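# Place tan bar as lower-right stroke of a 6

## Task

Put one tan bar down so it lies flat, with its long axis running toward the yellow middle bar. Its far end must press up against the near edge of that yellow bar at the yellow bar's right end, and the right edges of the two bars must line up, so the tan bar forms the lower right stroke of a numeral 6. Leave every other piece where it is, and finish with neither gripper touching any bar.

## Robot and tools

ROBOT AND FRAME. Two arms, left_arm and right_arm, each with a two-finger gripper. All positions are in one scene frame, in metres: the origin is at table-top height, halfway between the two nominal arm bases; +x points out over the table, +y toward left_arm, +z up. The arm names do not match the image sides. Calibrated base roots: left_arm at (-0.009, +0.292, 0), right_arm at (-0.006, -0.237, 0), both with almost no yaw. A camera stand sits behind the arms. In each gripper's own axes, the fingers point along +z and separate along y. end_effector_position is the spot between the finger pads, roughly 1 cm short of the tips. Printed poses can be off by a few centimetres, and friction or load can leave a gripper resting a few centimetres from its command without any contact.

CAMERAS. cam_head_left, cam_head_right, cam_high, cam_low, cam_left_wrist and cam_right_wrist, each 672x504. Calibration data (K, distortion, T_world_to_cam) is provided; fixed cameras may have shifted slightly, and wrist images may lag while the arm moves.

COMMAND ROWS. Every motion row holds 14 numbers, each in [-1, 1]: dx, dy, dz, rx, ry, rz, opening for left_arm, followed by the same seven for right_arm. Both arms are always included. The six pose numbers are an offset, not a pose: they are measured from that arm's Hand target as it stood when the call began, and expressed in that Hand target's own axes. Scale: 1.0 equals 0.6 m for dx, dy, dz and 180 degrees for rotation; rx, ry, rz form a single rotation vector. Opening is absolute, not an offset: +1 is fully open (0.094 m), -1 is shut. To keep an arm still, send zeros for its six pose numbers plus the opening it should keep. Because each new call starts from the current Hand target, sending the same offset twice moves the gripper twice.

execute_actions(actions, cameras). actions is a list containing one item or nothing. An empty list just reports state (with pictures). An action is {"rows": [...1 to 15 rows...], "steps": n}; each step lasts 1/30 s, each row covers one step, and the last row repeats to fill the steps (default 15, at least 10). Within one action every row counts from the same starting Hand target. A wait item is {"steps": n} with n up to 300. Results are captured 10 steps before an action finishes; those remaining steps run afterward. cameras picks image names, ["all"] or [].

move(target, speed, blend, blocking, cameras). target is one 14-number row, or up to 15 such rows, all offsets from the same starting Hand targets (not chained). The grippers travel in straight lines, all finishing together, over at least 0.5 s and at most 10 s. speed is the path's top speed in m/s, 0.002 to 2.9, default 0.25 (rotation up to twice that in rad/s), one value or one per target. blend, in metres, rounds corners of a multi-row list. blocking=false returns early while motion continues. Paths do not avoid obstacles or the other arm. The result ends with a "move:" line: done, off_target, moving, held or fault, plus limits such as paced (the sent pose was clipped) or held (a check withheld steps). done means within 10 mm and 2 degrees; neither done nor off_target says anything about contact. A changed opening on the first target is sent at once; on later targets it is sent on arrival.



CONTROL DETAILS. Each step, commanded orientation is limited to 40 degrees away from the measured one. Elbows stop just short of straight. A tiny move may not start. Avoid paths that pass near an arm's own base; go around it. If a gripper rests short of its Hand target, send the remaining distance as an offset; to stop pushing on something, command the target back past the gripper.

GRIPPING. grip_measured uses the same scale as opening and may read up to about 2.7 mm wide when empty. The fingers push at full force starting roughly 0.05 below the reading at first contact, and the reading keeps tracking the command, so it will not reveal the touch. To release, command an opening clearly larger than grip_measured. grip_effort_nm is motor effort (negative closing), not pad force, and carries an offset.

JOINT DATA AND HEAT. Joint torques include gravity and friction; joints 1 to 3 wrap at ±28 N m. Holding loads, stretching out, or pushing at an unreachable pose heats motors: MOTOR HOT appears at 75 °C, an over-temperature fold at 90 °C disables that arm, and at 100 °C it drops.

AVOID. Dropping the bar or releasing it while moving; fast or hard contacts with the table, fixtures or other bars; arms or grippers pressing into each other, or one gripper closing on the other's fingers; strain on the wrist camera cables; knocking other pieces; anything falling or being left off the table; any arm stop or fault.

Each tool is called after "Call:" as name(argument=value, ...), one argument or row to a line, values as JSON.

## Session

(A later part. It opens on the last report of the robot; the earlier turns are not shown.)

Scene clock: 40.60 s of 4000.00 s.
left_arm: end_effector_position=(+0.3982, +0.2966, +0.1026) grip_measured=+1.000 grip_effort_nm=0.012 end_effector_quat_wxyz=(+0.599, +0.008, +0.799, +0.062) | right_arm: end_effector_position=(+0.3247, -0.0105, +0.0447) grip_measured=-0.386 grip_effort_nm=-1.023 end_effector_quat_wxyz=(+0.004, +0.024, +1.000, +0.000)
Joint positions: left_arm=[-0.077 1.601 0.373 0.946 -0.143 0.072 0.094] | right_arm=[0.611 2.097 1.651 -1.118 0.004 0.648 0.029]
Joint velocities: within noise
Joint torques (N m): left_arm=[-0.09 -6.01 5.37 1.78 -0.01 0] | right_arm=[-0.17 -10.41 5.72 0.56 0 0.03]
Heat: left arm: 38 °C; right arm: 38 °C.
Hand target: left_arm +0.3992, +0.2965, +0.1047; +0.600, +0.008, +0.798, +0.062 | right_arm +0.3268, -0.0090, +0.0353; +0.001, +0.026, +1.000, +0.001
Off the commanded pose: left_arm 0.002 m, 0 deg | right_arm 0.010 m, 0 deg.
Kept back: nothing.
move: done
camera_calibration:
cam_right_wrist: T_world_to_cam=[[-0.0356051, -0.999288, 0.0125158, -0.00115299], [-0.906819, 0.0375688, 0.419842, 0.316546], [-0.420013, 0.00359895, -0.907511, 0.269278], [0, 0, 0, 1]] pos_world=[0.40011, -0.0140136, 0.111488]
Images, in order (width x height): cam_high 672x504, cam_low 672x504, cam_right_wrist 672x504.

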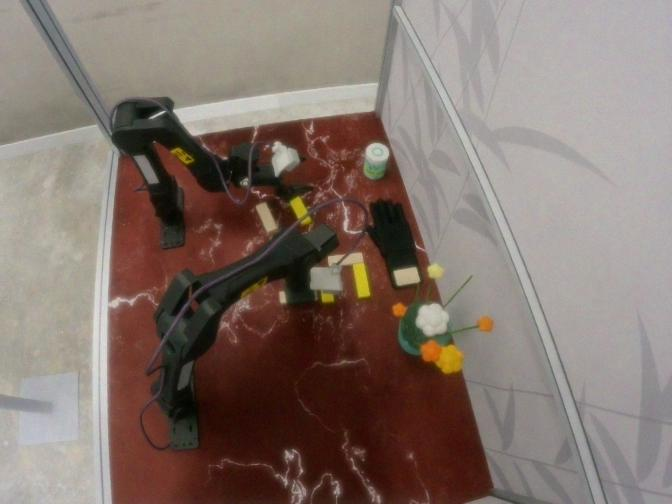

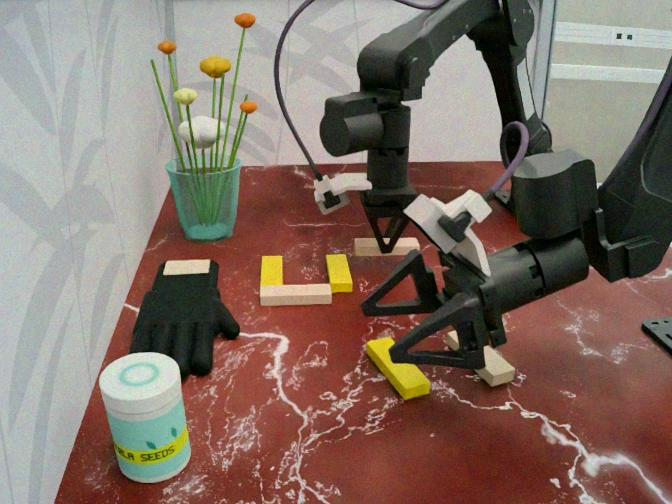

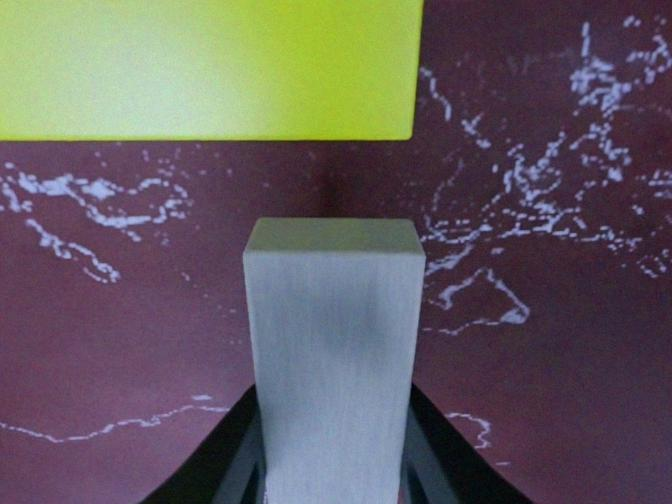

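Call:
move(
  target=[0,0,0,0,0,0,1,-0.0118,-0.0027,0.03,0,0,0,-0.46],
  speed=0.04,
  cameras=["cam_right_wrist","cam_low","cam_high"],
)

Call:
zoom_image(
  camera="cam_right_wrist",
  region=[220, 60, 460, 300],
)

Call:
zoom_image(
  camera="cam_low",
  region=[240, 160, 480, 320],
)

Scene clock: 42.40 s of 4000.00 s.
left_arm: end_effector_position=(+0.3982, +0.2966, +0.1026) grip_measured=+1.000 grip_effort_nm=0.017 end_effector_quat_wxyz=(+0.599, +0.008, +0.799, +0.062) | right_arm: end_effector_position=(+0.3315, -0.0108, +0.0278) grip_measured=-0.386 grip_effort_nm=-1.018 end_effector_quat_wxyz=(+0.004, +0.028, +1.000, +0.001)
Joint positions: left_arm=[-0.077 1.601 0.373 0.946 -0.143 0.072 0.094] | right_arm=[0.601 2.131 1.635 -1.066 0.003 0.646 0.029]
Joint velocities: within noise
Joint torques (N m): left_arm=[-0.08 -5.91 5.33 1.77 -0.03 0] | right_arm=[-0.7 -10.63 5.68 0.5 0.01 -0.08]
Heat: left arm: 38 °C; right arm: 38 °C.
Hand target: left_arm +0.3992, +0.2965, +0.1047; +0.600, +0.008, +0.798, +0.062 | right_arm +0.3338, -0.0109, +0.0174; +0.001, +0.026, +1.000, +0.001
Off the commanded pose: left_arm 0.002 m, 0 deg | right_arm 0.011 m, 0 deg.
Kept back: nothing.
move: off_target (right_arm)
camera_calibration:
cam_right_wrist: T_world_to_cam=[[-0.0432477, -0.999005, 0.010878, 0.00153371], [-0.907246, 0.0438303, 0.418311, 0.330117], [-0.418371, 0.00822194, -0.908239, 0.256322], [0, 0, 0, 1]] pos_world=[0.406801, -0.0150444, 0.0946933]
Images, in order (width x height): cam_high 672x504, cam_low 672x504, cam_right_wrist 672x504.

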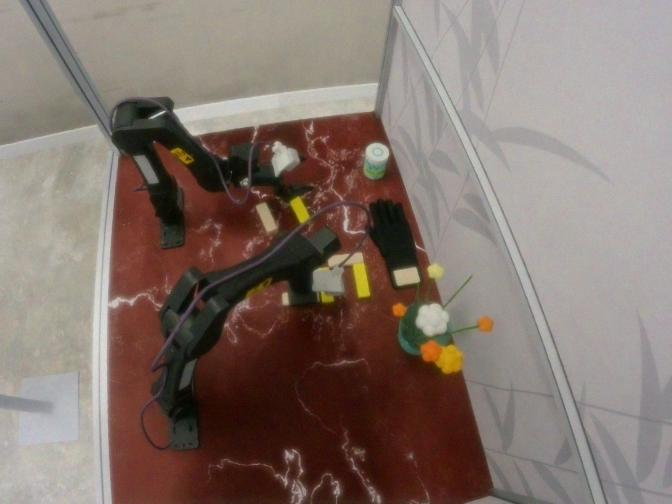

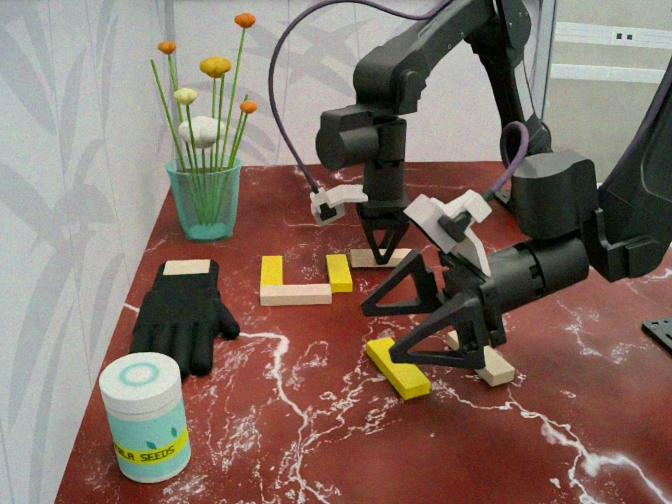

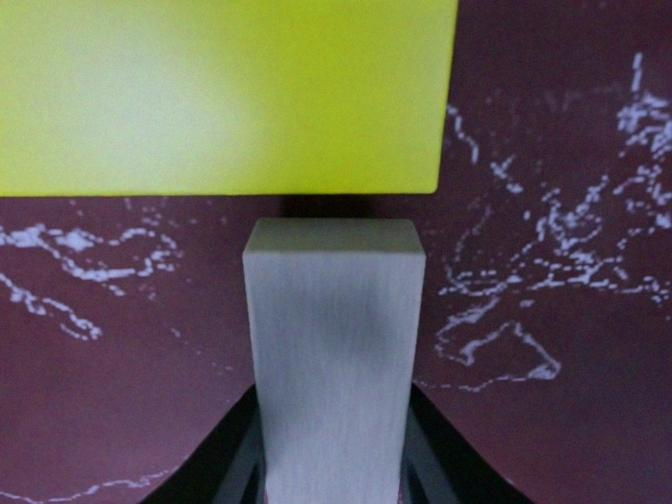

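Scaled by 2.100.

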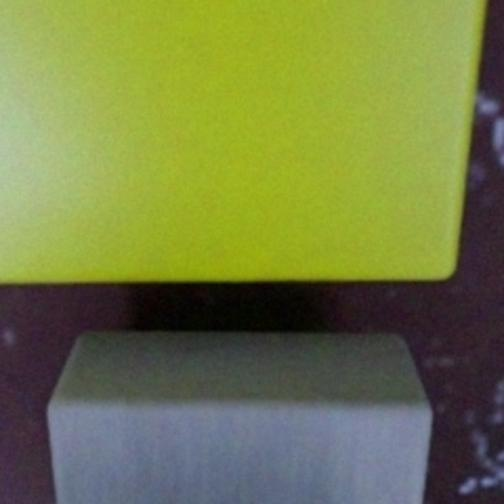

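Scaled by 2.100.

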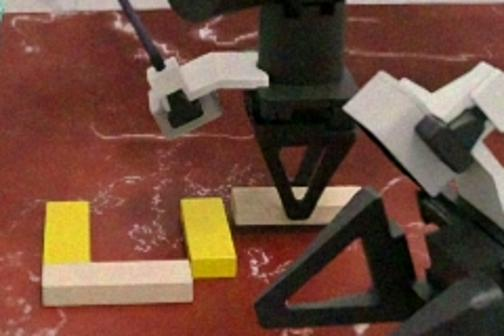

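Call:
move(
  target=[0,0,0,0,0,0,1,-0.0078,-0.0072,0.0117,0,0,-0.0028,-0.46],
  speed=0.03,
  cameras=["cam_right_wrist","cam_low","cam_high"],
)

Call:
zoom_image(
  camera="cam_right_wrist",
  region=[220, 60, 500, 340],
)

Call:
zoom_image(
  camera="cam_low",
  region=[240, 200, 440, 320],
)

Scene clock: 44.00 s of 4000.00 s.
left_arm: end_effector_position=(+0.3982, +0.2966, +0.1026) grip_measured=+1.000 grip_effort_nm=0.012 end_effector_quat_wxyz=(+0.599, +0.008, +0.799, +0.062) | right_arm: end_effector_position=(+0.3364, -0.0151, +0.0213) grip_measured=-0.386 grip_effort_nm=-1.013 end_effector_quat_wxyz=(+0.005, +0.024, +1.000, +0.002)
Joint positions: left_arm=[-0.077 1.601 0.373 0.946 -0.143 0.072 0.094] | right_arm=[0.585 2.143 1.627 -1.045 0.003 0.623 0.029]
Joint velocities: within noise
Joint torques (N m): left_arm=[-0.03 -6.01 5.38 1.78 -0.03 0.02] | right_arm=[-0.62 -10.58 5.72 0.55 0.01 -0.14]
Heat: left arm: 38 °C; right arm: 39 °C.
Hand target: left_arm +0.3992, +0.2965, +0.1047; +0.600, +0.008, +0.798, +0.062 | right_arm +0.3382, -0.0154, +0.0103; +0.001, +0.022, +1.000, +0.001
Off the commanded pose: left_arm 0.002 m, 0 deg | right_arm 0.011 m, 1 deg.
Kept back: nothing.
move: off_target (right_arm)
camera_calibration:
cam_right_wrist: T_world_to_cam=[[-0.0359901, -0.999304, 0.00981427, -0.00486173], [-0.907991, 0.0368005, 0.417371, 0.337612], [-0.417442, 0.00610997, -0.908683, 0.252077], [0, 0, 0, 1]] pos_world=[0.411601, -0.0188228, 0.0881965]
Images, in order (width x height): cam_high 672x504, cam_low 672x504, cam_right_wrist 672x504.

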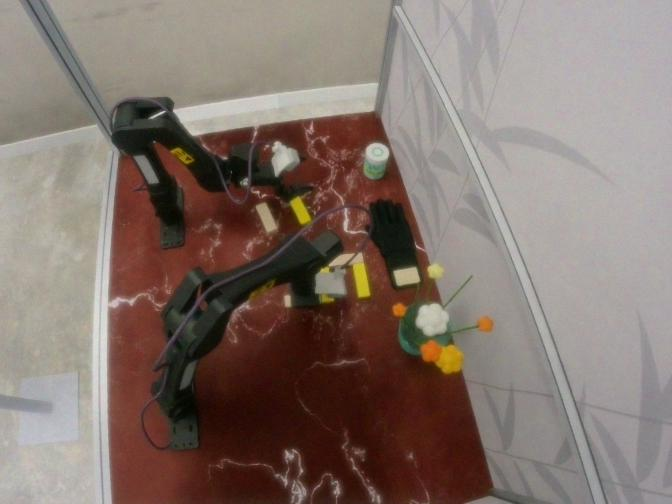

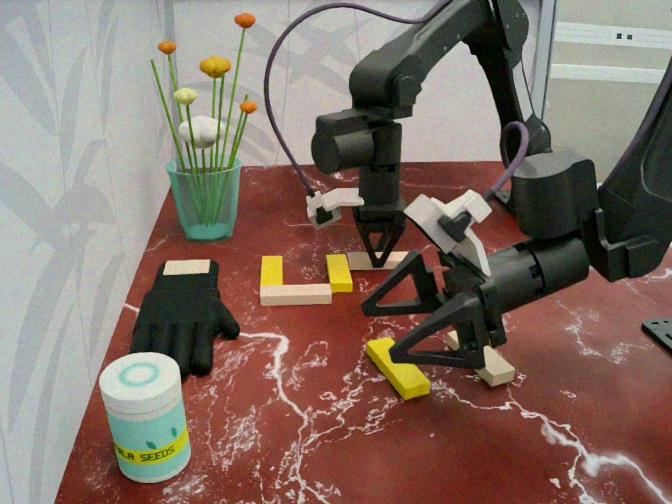

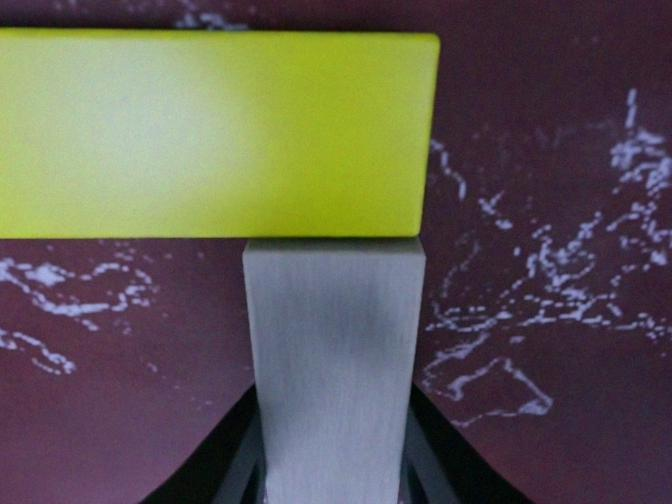

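Scaled by 1.800.

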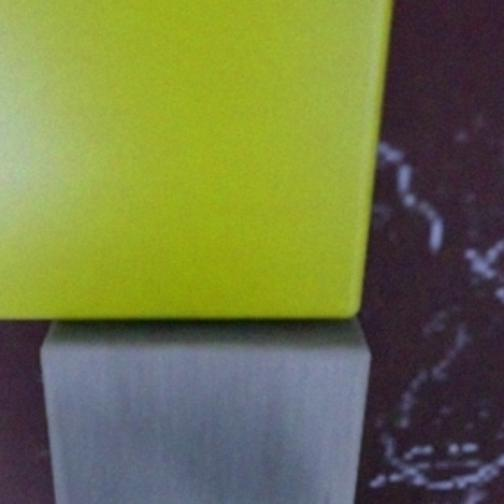

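Scaled by 2.520.

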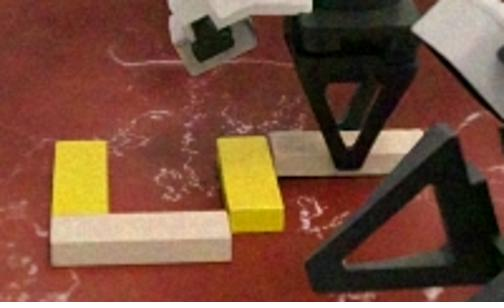

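Call:
move(
  target=[0,0,0,0,0,0,1,0,0,0.0058,0,0,0,-0.46],
  speed=0.02,
  cameras=["cam_right_wrist","cam_low"],
)

Call:
zoom_image(
  camera="cam_right_wrist",
  region=[220, 160, 460, 340],
)

Call:
zoom_image(
  camera="cam_low",
  region=[320, 230, 420, 300],
)

Scene clock: 45.50 s of 4000.00 s.
left_arm: end_effector_position=(+0.3982, +0.2966, +0.1026) grip_measured=+1.000 grip_effort_nm=0.012 end_effector_quat_wxyz=(+0.599, +0.008, +0.799, +0.062) | right_arm: end_effector_position=(+0.3371, -0.0146, +0.0204) grip_measured=-0.386 grip_effort_nm=-1.018 end_effector_quat_wxyz=(+0.007, +0.023, +1.000, +0.003)
Joint positions: left_arm=[-0.077 1.601 0.373 0.946 -0.143 0.072 0.094] | right_arm=[0.585 2.143 1.624 -1.037 0.002 0.621 0.029]
Joint velocities: within noise
Joint torques (N m): left_arm=[-0.06 -5.87 5.31 1.79 -0.03 0] | right_arm=[-0.5 -10.18 5.09 0.63 0.01 -0.07]
Heat: left arm: 38 °C; right arm: 40 °C.
Hand target: left_arm +0.3992, +0.2965, +0.1047; +0.600, +0.008, +0.798, +0.062 | right_arm +0.3381, -0.0155, +0.0067; +0.000, +0.022, +1.000, +0.001
Off the commanded pose: left_arm 0.002 m, 0 deg | right_arm 0.014 m, 1 deg.
Kept back: nothing.
move: off_target (right_arm)
camera_calibration:
cam_right_wrist: T_world_to_cam=[[-0.033765, -0.999406, 0.00696592, -0.00500945], [-0.909575, 0.0336169, 0.414177, 0.339117], [-0.414165, 0.00764864, -0.91017, 0.250642], [0, 0, 0, 1]] pos_world=[0.41209, -0.0183236, 0.0877077]
Images, in order (width x height): cam_low 672x504, cam_right_wrist 672x504.

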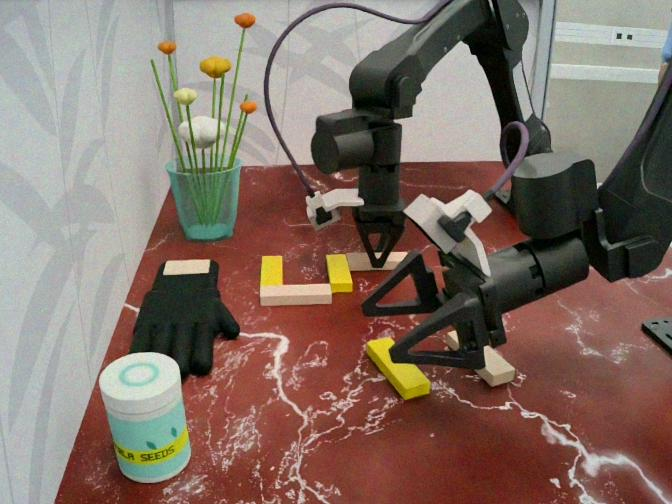

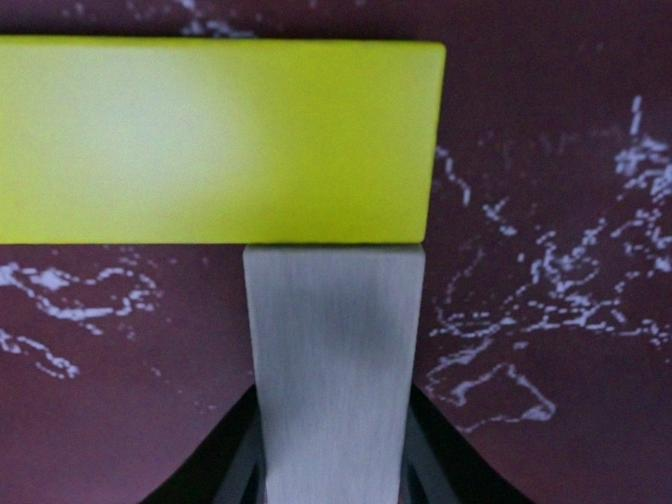

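Scaled by 2.100.

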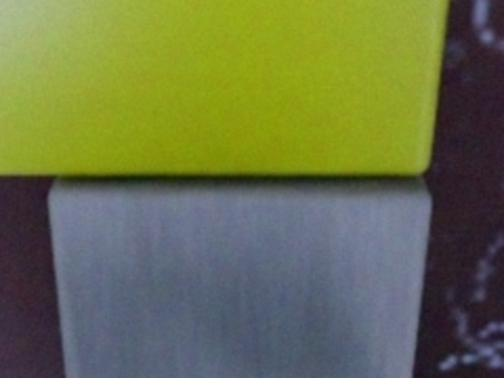

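Scaled by 5.040.

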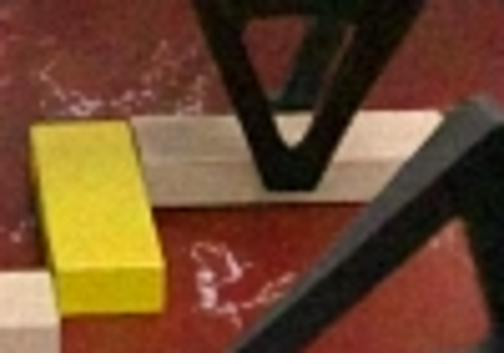

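Call:
move(
  target=[
    [0,0,0,0,0,0,1,0,0,0.0042,0,0,0,-0.46],
    [0,0,0,0,0,0,1,-0.0045,0,0.0042,0,0,0,-0.46],
  ],
  speed=0.015,
  cameras=["cam_right_wrist","cam_low"],
)

Call:
zoom_image(
  camera="cam_right_wrist",
  region=[220, 160, 460, 340],
)

Call:
zoom_image(
  camera="cam_low",
  region=[320, 230, 420, 300],
)

Scene clock: 46.97 s of 4000.00 s.
left_arm: end_effector_position=(+0.3982, +0.2966, +0.1026) grip_measured=+1.000 grip_effort_nm=0.017 end_effector_quat_wxyz=(+0.599, +0.008, +0.799, +0.062) | right_arm: end_effector_position=(+0.3373, -0.0148, +0.0199) grip_measured=-0.386 grip_effort_nm=-1.009 end_effector_quat_wxyz=(+0.006, +0.023, +1.000, +0.005)
Joint positions: left_arm=[-0.077 1.601 0.373 0.946 -0.143 0.072 0.094] | right_arm=[0.583 2.143 1.621 -1.034 -0.002 0.618 0.029]
Joint velocities: within noise
Joint torques (N m): left_arm=[-0.05 -5.94 5.33 1.79 -0.01 -0.01] | right_arm=[-0.64 -9.5 6.04 0.64 0.05 -0.08]
Heat: left arm: 38 °C; right arm: 40 °C.
Hand target: left_arm +0.3992, +0.2965, +0.1047; +0.600, +0.008, +0.798, +0.062 | right_arm +0.3409, -0.0156, +0.0042; +0.001, +0.022, +1.000, +0.001
Off the commanded pose: left_arm 0.002 m, 0 deg | right_arm 0.016 m, 1 deg.
Kept back: nothing.
move: off_target (right_arm)
camera_calibration:
cam_right_wrist: T_world_to_cam=[[-0.0336606, -0.999429, 0.00278133, -0.00518618], [-0.908831, 0.0317668, 0.415953, 0.339209], [-0.415804, 0.0114735, -0.909382, 0.250808], [0, 0, 0, 1]] pos_world=[0.412396, -0.0188365, 0.0869997]
Images, in order (width x height): cam_low 672x504, cam_right_wrist 672x504.

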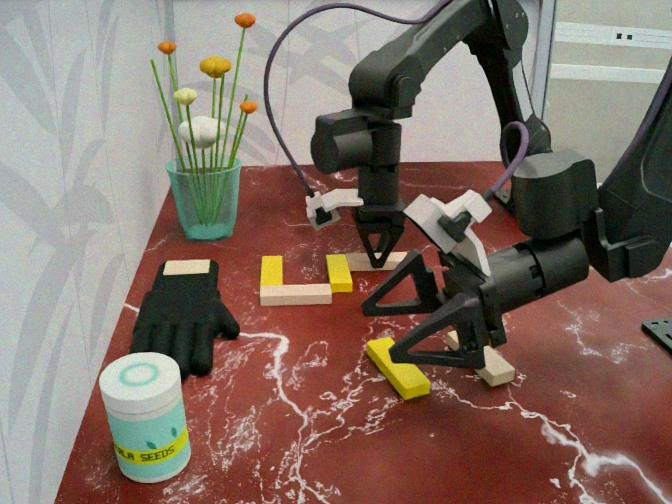

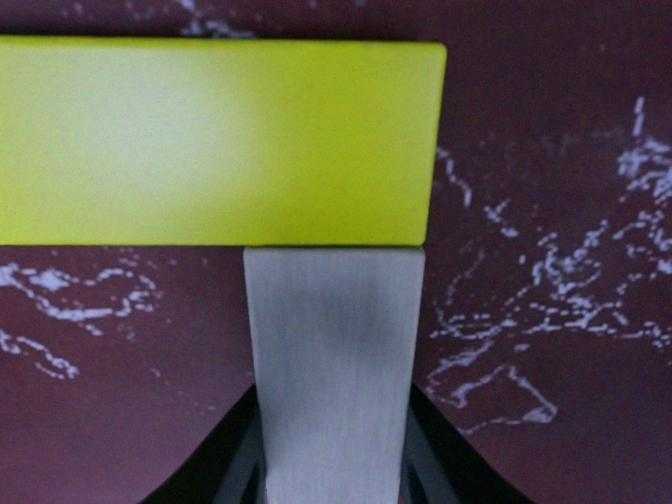

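Scaled by 2.100.

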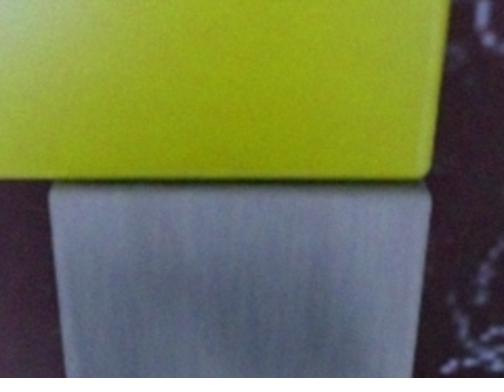

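Scaled by 5.040.

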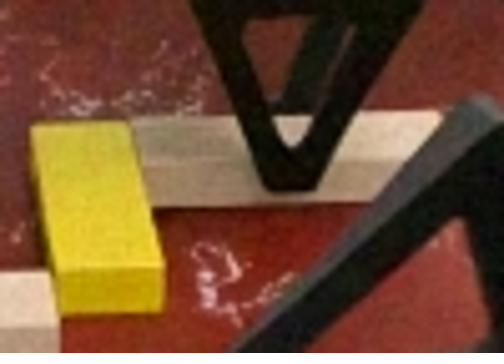

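Call:
move(
  target=[0,0,0,0,0,0,1,-0.0035,0,-0.0033,0,0,0,-0.46],
  speed=0.015,
  cameras=["cam_right_wrist","cam_low"],
)

Call:
zoom_image(
  camera="cam_right_wrist",
  region=[220, 160, 460, 340],
)

Call:
zoom_image(
  camera="cam_low",
  region=[320, 230, 420, 300],
)

Scene clock: 48.20 s of 4000.00 s.
left_arm: end_effector_position=(+0.3982, +0.2966, +0.1026) grip_measured=+1.000 grip_effort_nm=0.017 end_effector_quat_wxyz=(+0.599, +0.008, +0.799, +0.062) | right_arm: end_effector_position=(+0.3374, -0.0151, +0.0196) grip_measured=-0.386 grip_effort_nm=-1.009 end_effector_quat_wxyz=(+0.004, +0.023, +1.000, +0.007)
Joint positions: left_arm=[-0.077 1.601 0.373 0.946 -0.143 0.072 0.094] | right_arm=[0.58 2.144 1.621 -1.034 -0.007 0.615 0.029]
Joint velocities: within noise
Joint torques (N m): left_arm=[-0.01 -6 5.39 1.78 -0.03 0.04] | right_arm=[-0.59 -9.09 7.28 0.53 0.11 -0.08]
Heat: left arm: 38 °C; right arm: 40 °C.
Hand target: left_arm +0.3992, +0.2965, +0.1047; +0.600, +0.008, +0.798, +0.062 | right_arm +0.3430, -0.0157, +0.0062; +0.001, +0.022, +1.000, +0.000
Off the commanded pose: left_arm 0.002 m, 0 deg | right_arm 0.015 m, 1 deg.
Kept back: nothing.
move: off_target (right_arm)
camera_calibration:
cam_right_wrist: T_world_to_cam=[[-0.0331844, -0.999449, -0.000548387, -0.00549207], [-0.907554, 0.0299034, 0.418869, 0.338901], [-0.418622, 0.0143976, -0.908047, 0.25158], [0, 0, 0, 1]] pos_world=[0.412706, -0.0192455, 0.0864877]
Images, in order (width x height): cam_low 672x504, cam_right_wrist 672x504.

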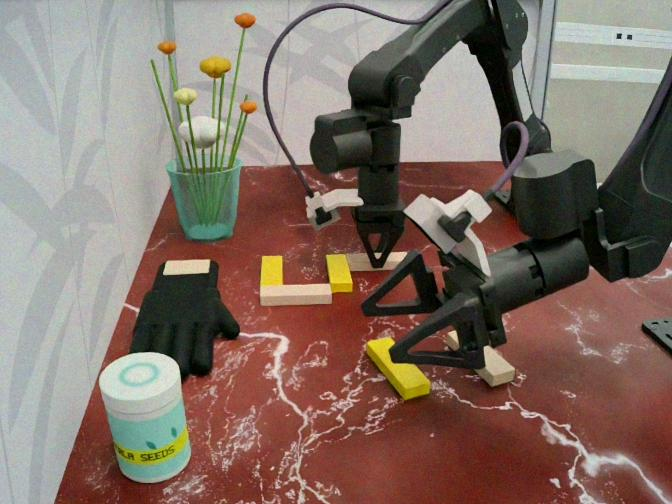

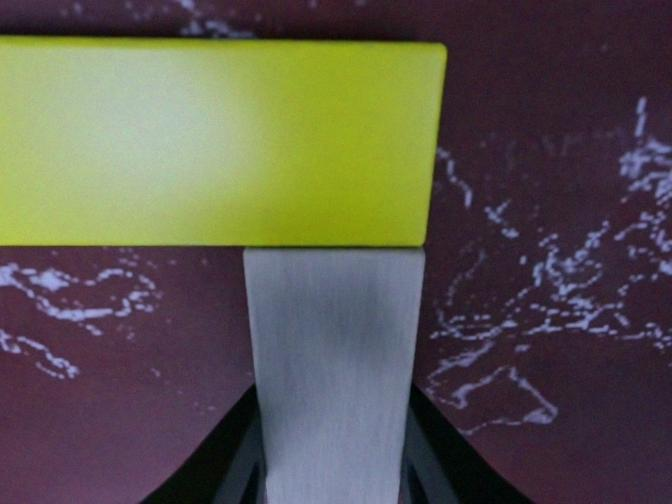

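Scaled by 2.100.

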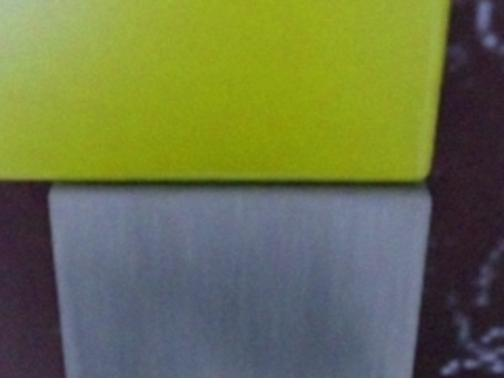

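Scaled by 5.040.

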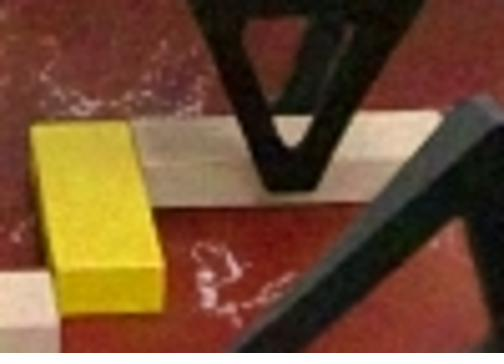

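Call:
move(
  target=[
    [0,0,0,0,0,0,1,0.0060,0,-0.0033,0,0,0,-0.46],
    [0,0,0,0,0,0,1,0.0060,0,-0.0033,0,0,0,-0.37],
    [0,0,0,0,0,0,1,0.0060,0,-0.0033,0,0,0,-0.3],
    [0,0,0,0,0,0,1,0.0060,0,-0.0033,0,0,0,0],
  ],
  speed=0.02,
  cameras=["cam_right_wrist","cam_low"],
)

Call:
zoom_image(
  camera="cam_right_wrist",
  region=[220, 160, 460, 340],
)

Call:
zoom_image(
  camera="cam_low",
  region=[320, 230, 420, 300],
)

Scene clock: 53.67 s of 4000.00 s.
left_arm: end_effector_position=(+0.3982, +0.2966, +0.1026) grip_measured=+1.000 grip_effort_nm=0.017 end_effector_quat_wxyz=(+0.599, +0.008, +0.799, +0.062) | right_arm: end_effector_position=(+0.3370, -0.0152, +0.0183) grip_measured=-0.002 grip_effort_nm=0.100 end_effector_quat_wxyz=(+0.003, +0.023, +1.000, +0.006)
Joint positions: left_arm=[-0.077 1.601 0.373 0.946 -0.143 0.072 0.094] | right_arm=[0.58 2.147 1.621 -1.034 -0.007 0.614 0.047]
Joint velocities: within noise
Joint torques (N m): left_arm=[-0.02 -5.96 5.33 1.81 -0.01 0] | right_arm=[-0.17 -10.36 6.13 0.51 0.1 -0.04]
Heat: left arm: 38 °C; right arm: 41 °C.
Hand target: left_arm +0.3992, +0.2965, +0.1047; +0.600, +0.008, +0.798, +0.062 | right_arm +0.3394, -0.0155, +0.0083; +0.001, +0.022, +1.000, +0.001
Off the commanded pose: left_arm 0.002 m, 0 deg | right_arm 0.010 m, 1 deg.
Kept back: nothing.
move: done; target 2's new opening was sent with right_arm's hand 0.012 m and 1 deg from that target; target 3's new opening was sent with right_arm's hand 0.012 m and 1 deg from that target
camera_calibration:
cam_right_wrist: T_world_to_cam=[[-0.0328523, -0.99946, 0.00116851, -0.0057728], [-0.906263, 0.0302818, 0.421628, 0.338734], [-0.421435, 0.0127924, -0.906768, 0.251101], [0, 0, 0, 1]] pos_world=[0.412616, -0.0192394, 0.0848779]
Images, in order (width x height): cam_low 672x504, cam_right_wrist 672x504.

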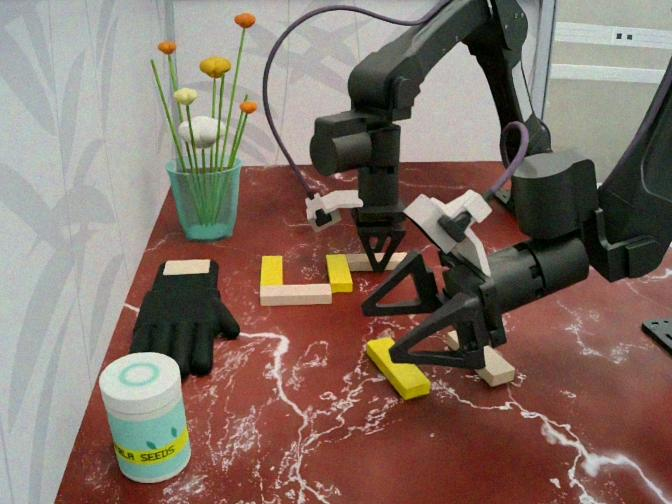

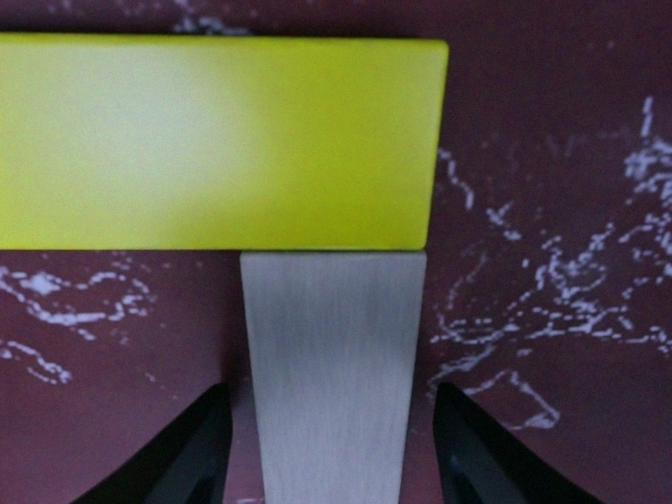

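Scaled by 2.100.

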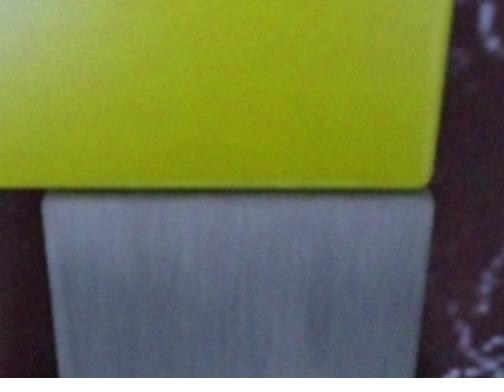

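Scaled by 5.040.

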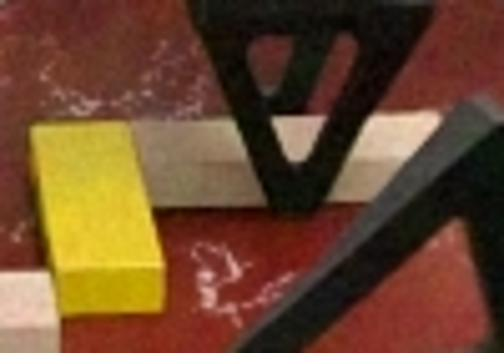

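Call:
move(
  target=[0,0,0,0,0,0,1,0.0,0,-0.2,0,0,0,0],
  speed=0.08,
  cameras=["cam_right_wrist","cam_low"],
)

Call:
zoom_image(
  camera="cam_right_wrist",
  region=[180, 20, 440, 280],
)

Call:
zoom_image(
  camera="cam_low",
  region=[240, 230, 440, 320],
)

Scene clock: 56.13 s of 4000.00 s.
left_arm: end_effector_position=(+0.3982, +0.2966, +0.1026) grip_measured=+1.000 grip_effort_nm=0.012 end_effector_quat_wxyz=(+0.599, +0.008, +0.799, +0.062) | right_arm: end_effector_position=(+0.3391, -0.0139, +0.1163) grip_measured=-0.002 grip_effort_nm=0.100 end_effector_quat_wxyz=(-0.008, +0.023, +1.000, -0.001)
Joint positions: left_arm=[-0.077 1.601 0.373 0.946 -0.143 0.072 0.094] | right_arm=[0.58 2.147 2.014 -1.452 -0.007 0.614 0.047]
Joint velocities: within noise
Joint torques (N m): left_arm=[-0.1 -5.97 5.39 1.79 -0.02 0.03] | right_arm=[-0.2 -14.2 7.99 0.08 0.1 -0.06]
Heat: left arm: 38 °C; right arm: 42 °C.
Hand target: left_arm +0.3992, +0.2965, +0.1047; +0.600, +0.008, +0.798, +0.062 | right_arm +0.3393, -0.0157, +0.1283; +0.001, +0.022, +1.000, +0.001
Off the commanded pose: left_arm 0.002 m, 0 deg | right_arm 0.012 m, 1 deg.
Kept back: nothing.
move: off_target (right_arm)
camera_calibration:
cam_right_wrist: T_world_to_cam=[[-0.0326085, -0.999347, 0.0155509, -0.00633808], [-0.896995, 0.0361244, 0.440563, 0.293962], [-0.440837, 0.000417015, -0.897587, 0.346172], [0, 0, 0, 1]] pos_world=[0.416081, -0.0170975, 0.181309]
Images, in order (width x height): cam_low 672x504, cam_right_wrist 672x504.

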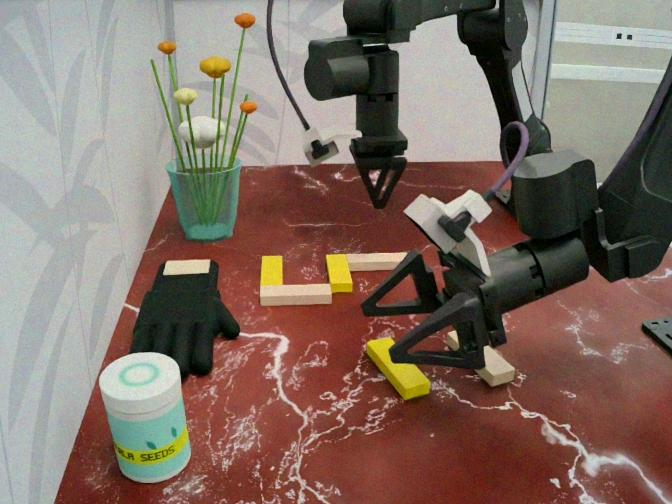

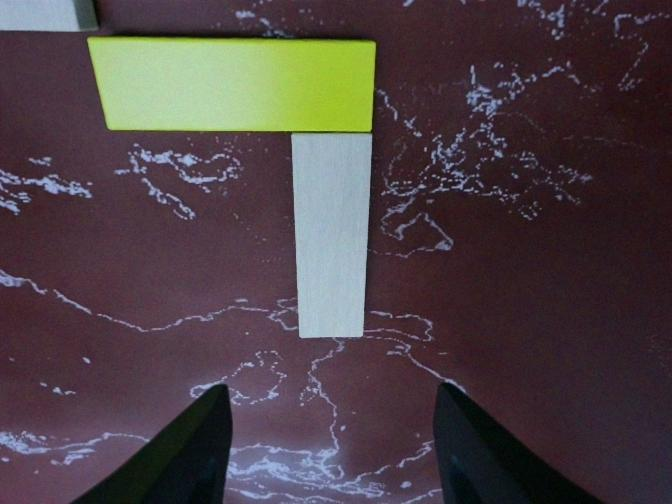

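Scaled by 1.938.

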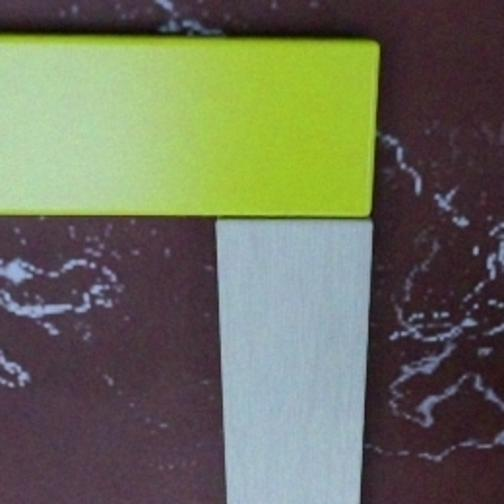

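Scaled by 2.520.

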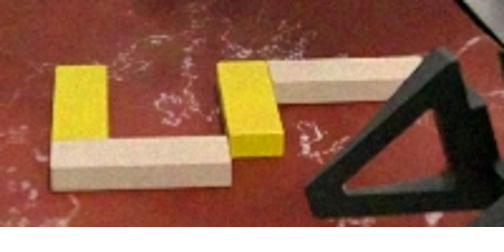

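Call:
finished_scene(
  scene=1,
)

The scene is finished: the task was done.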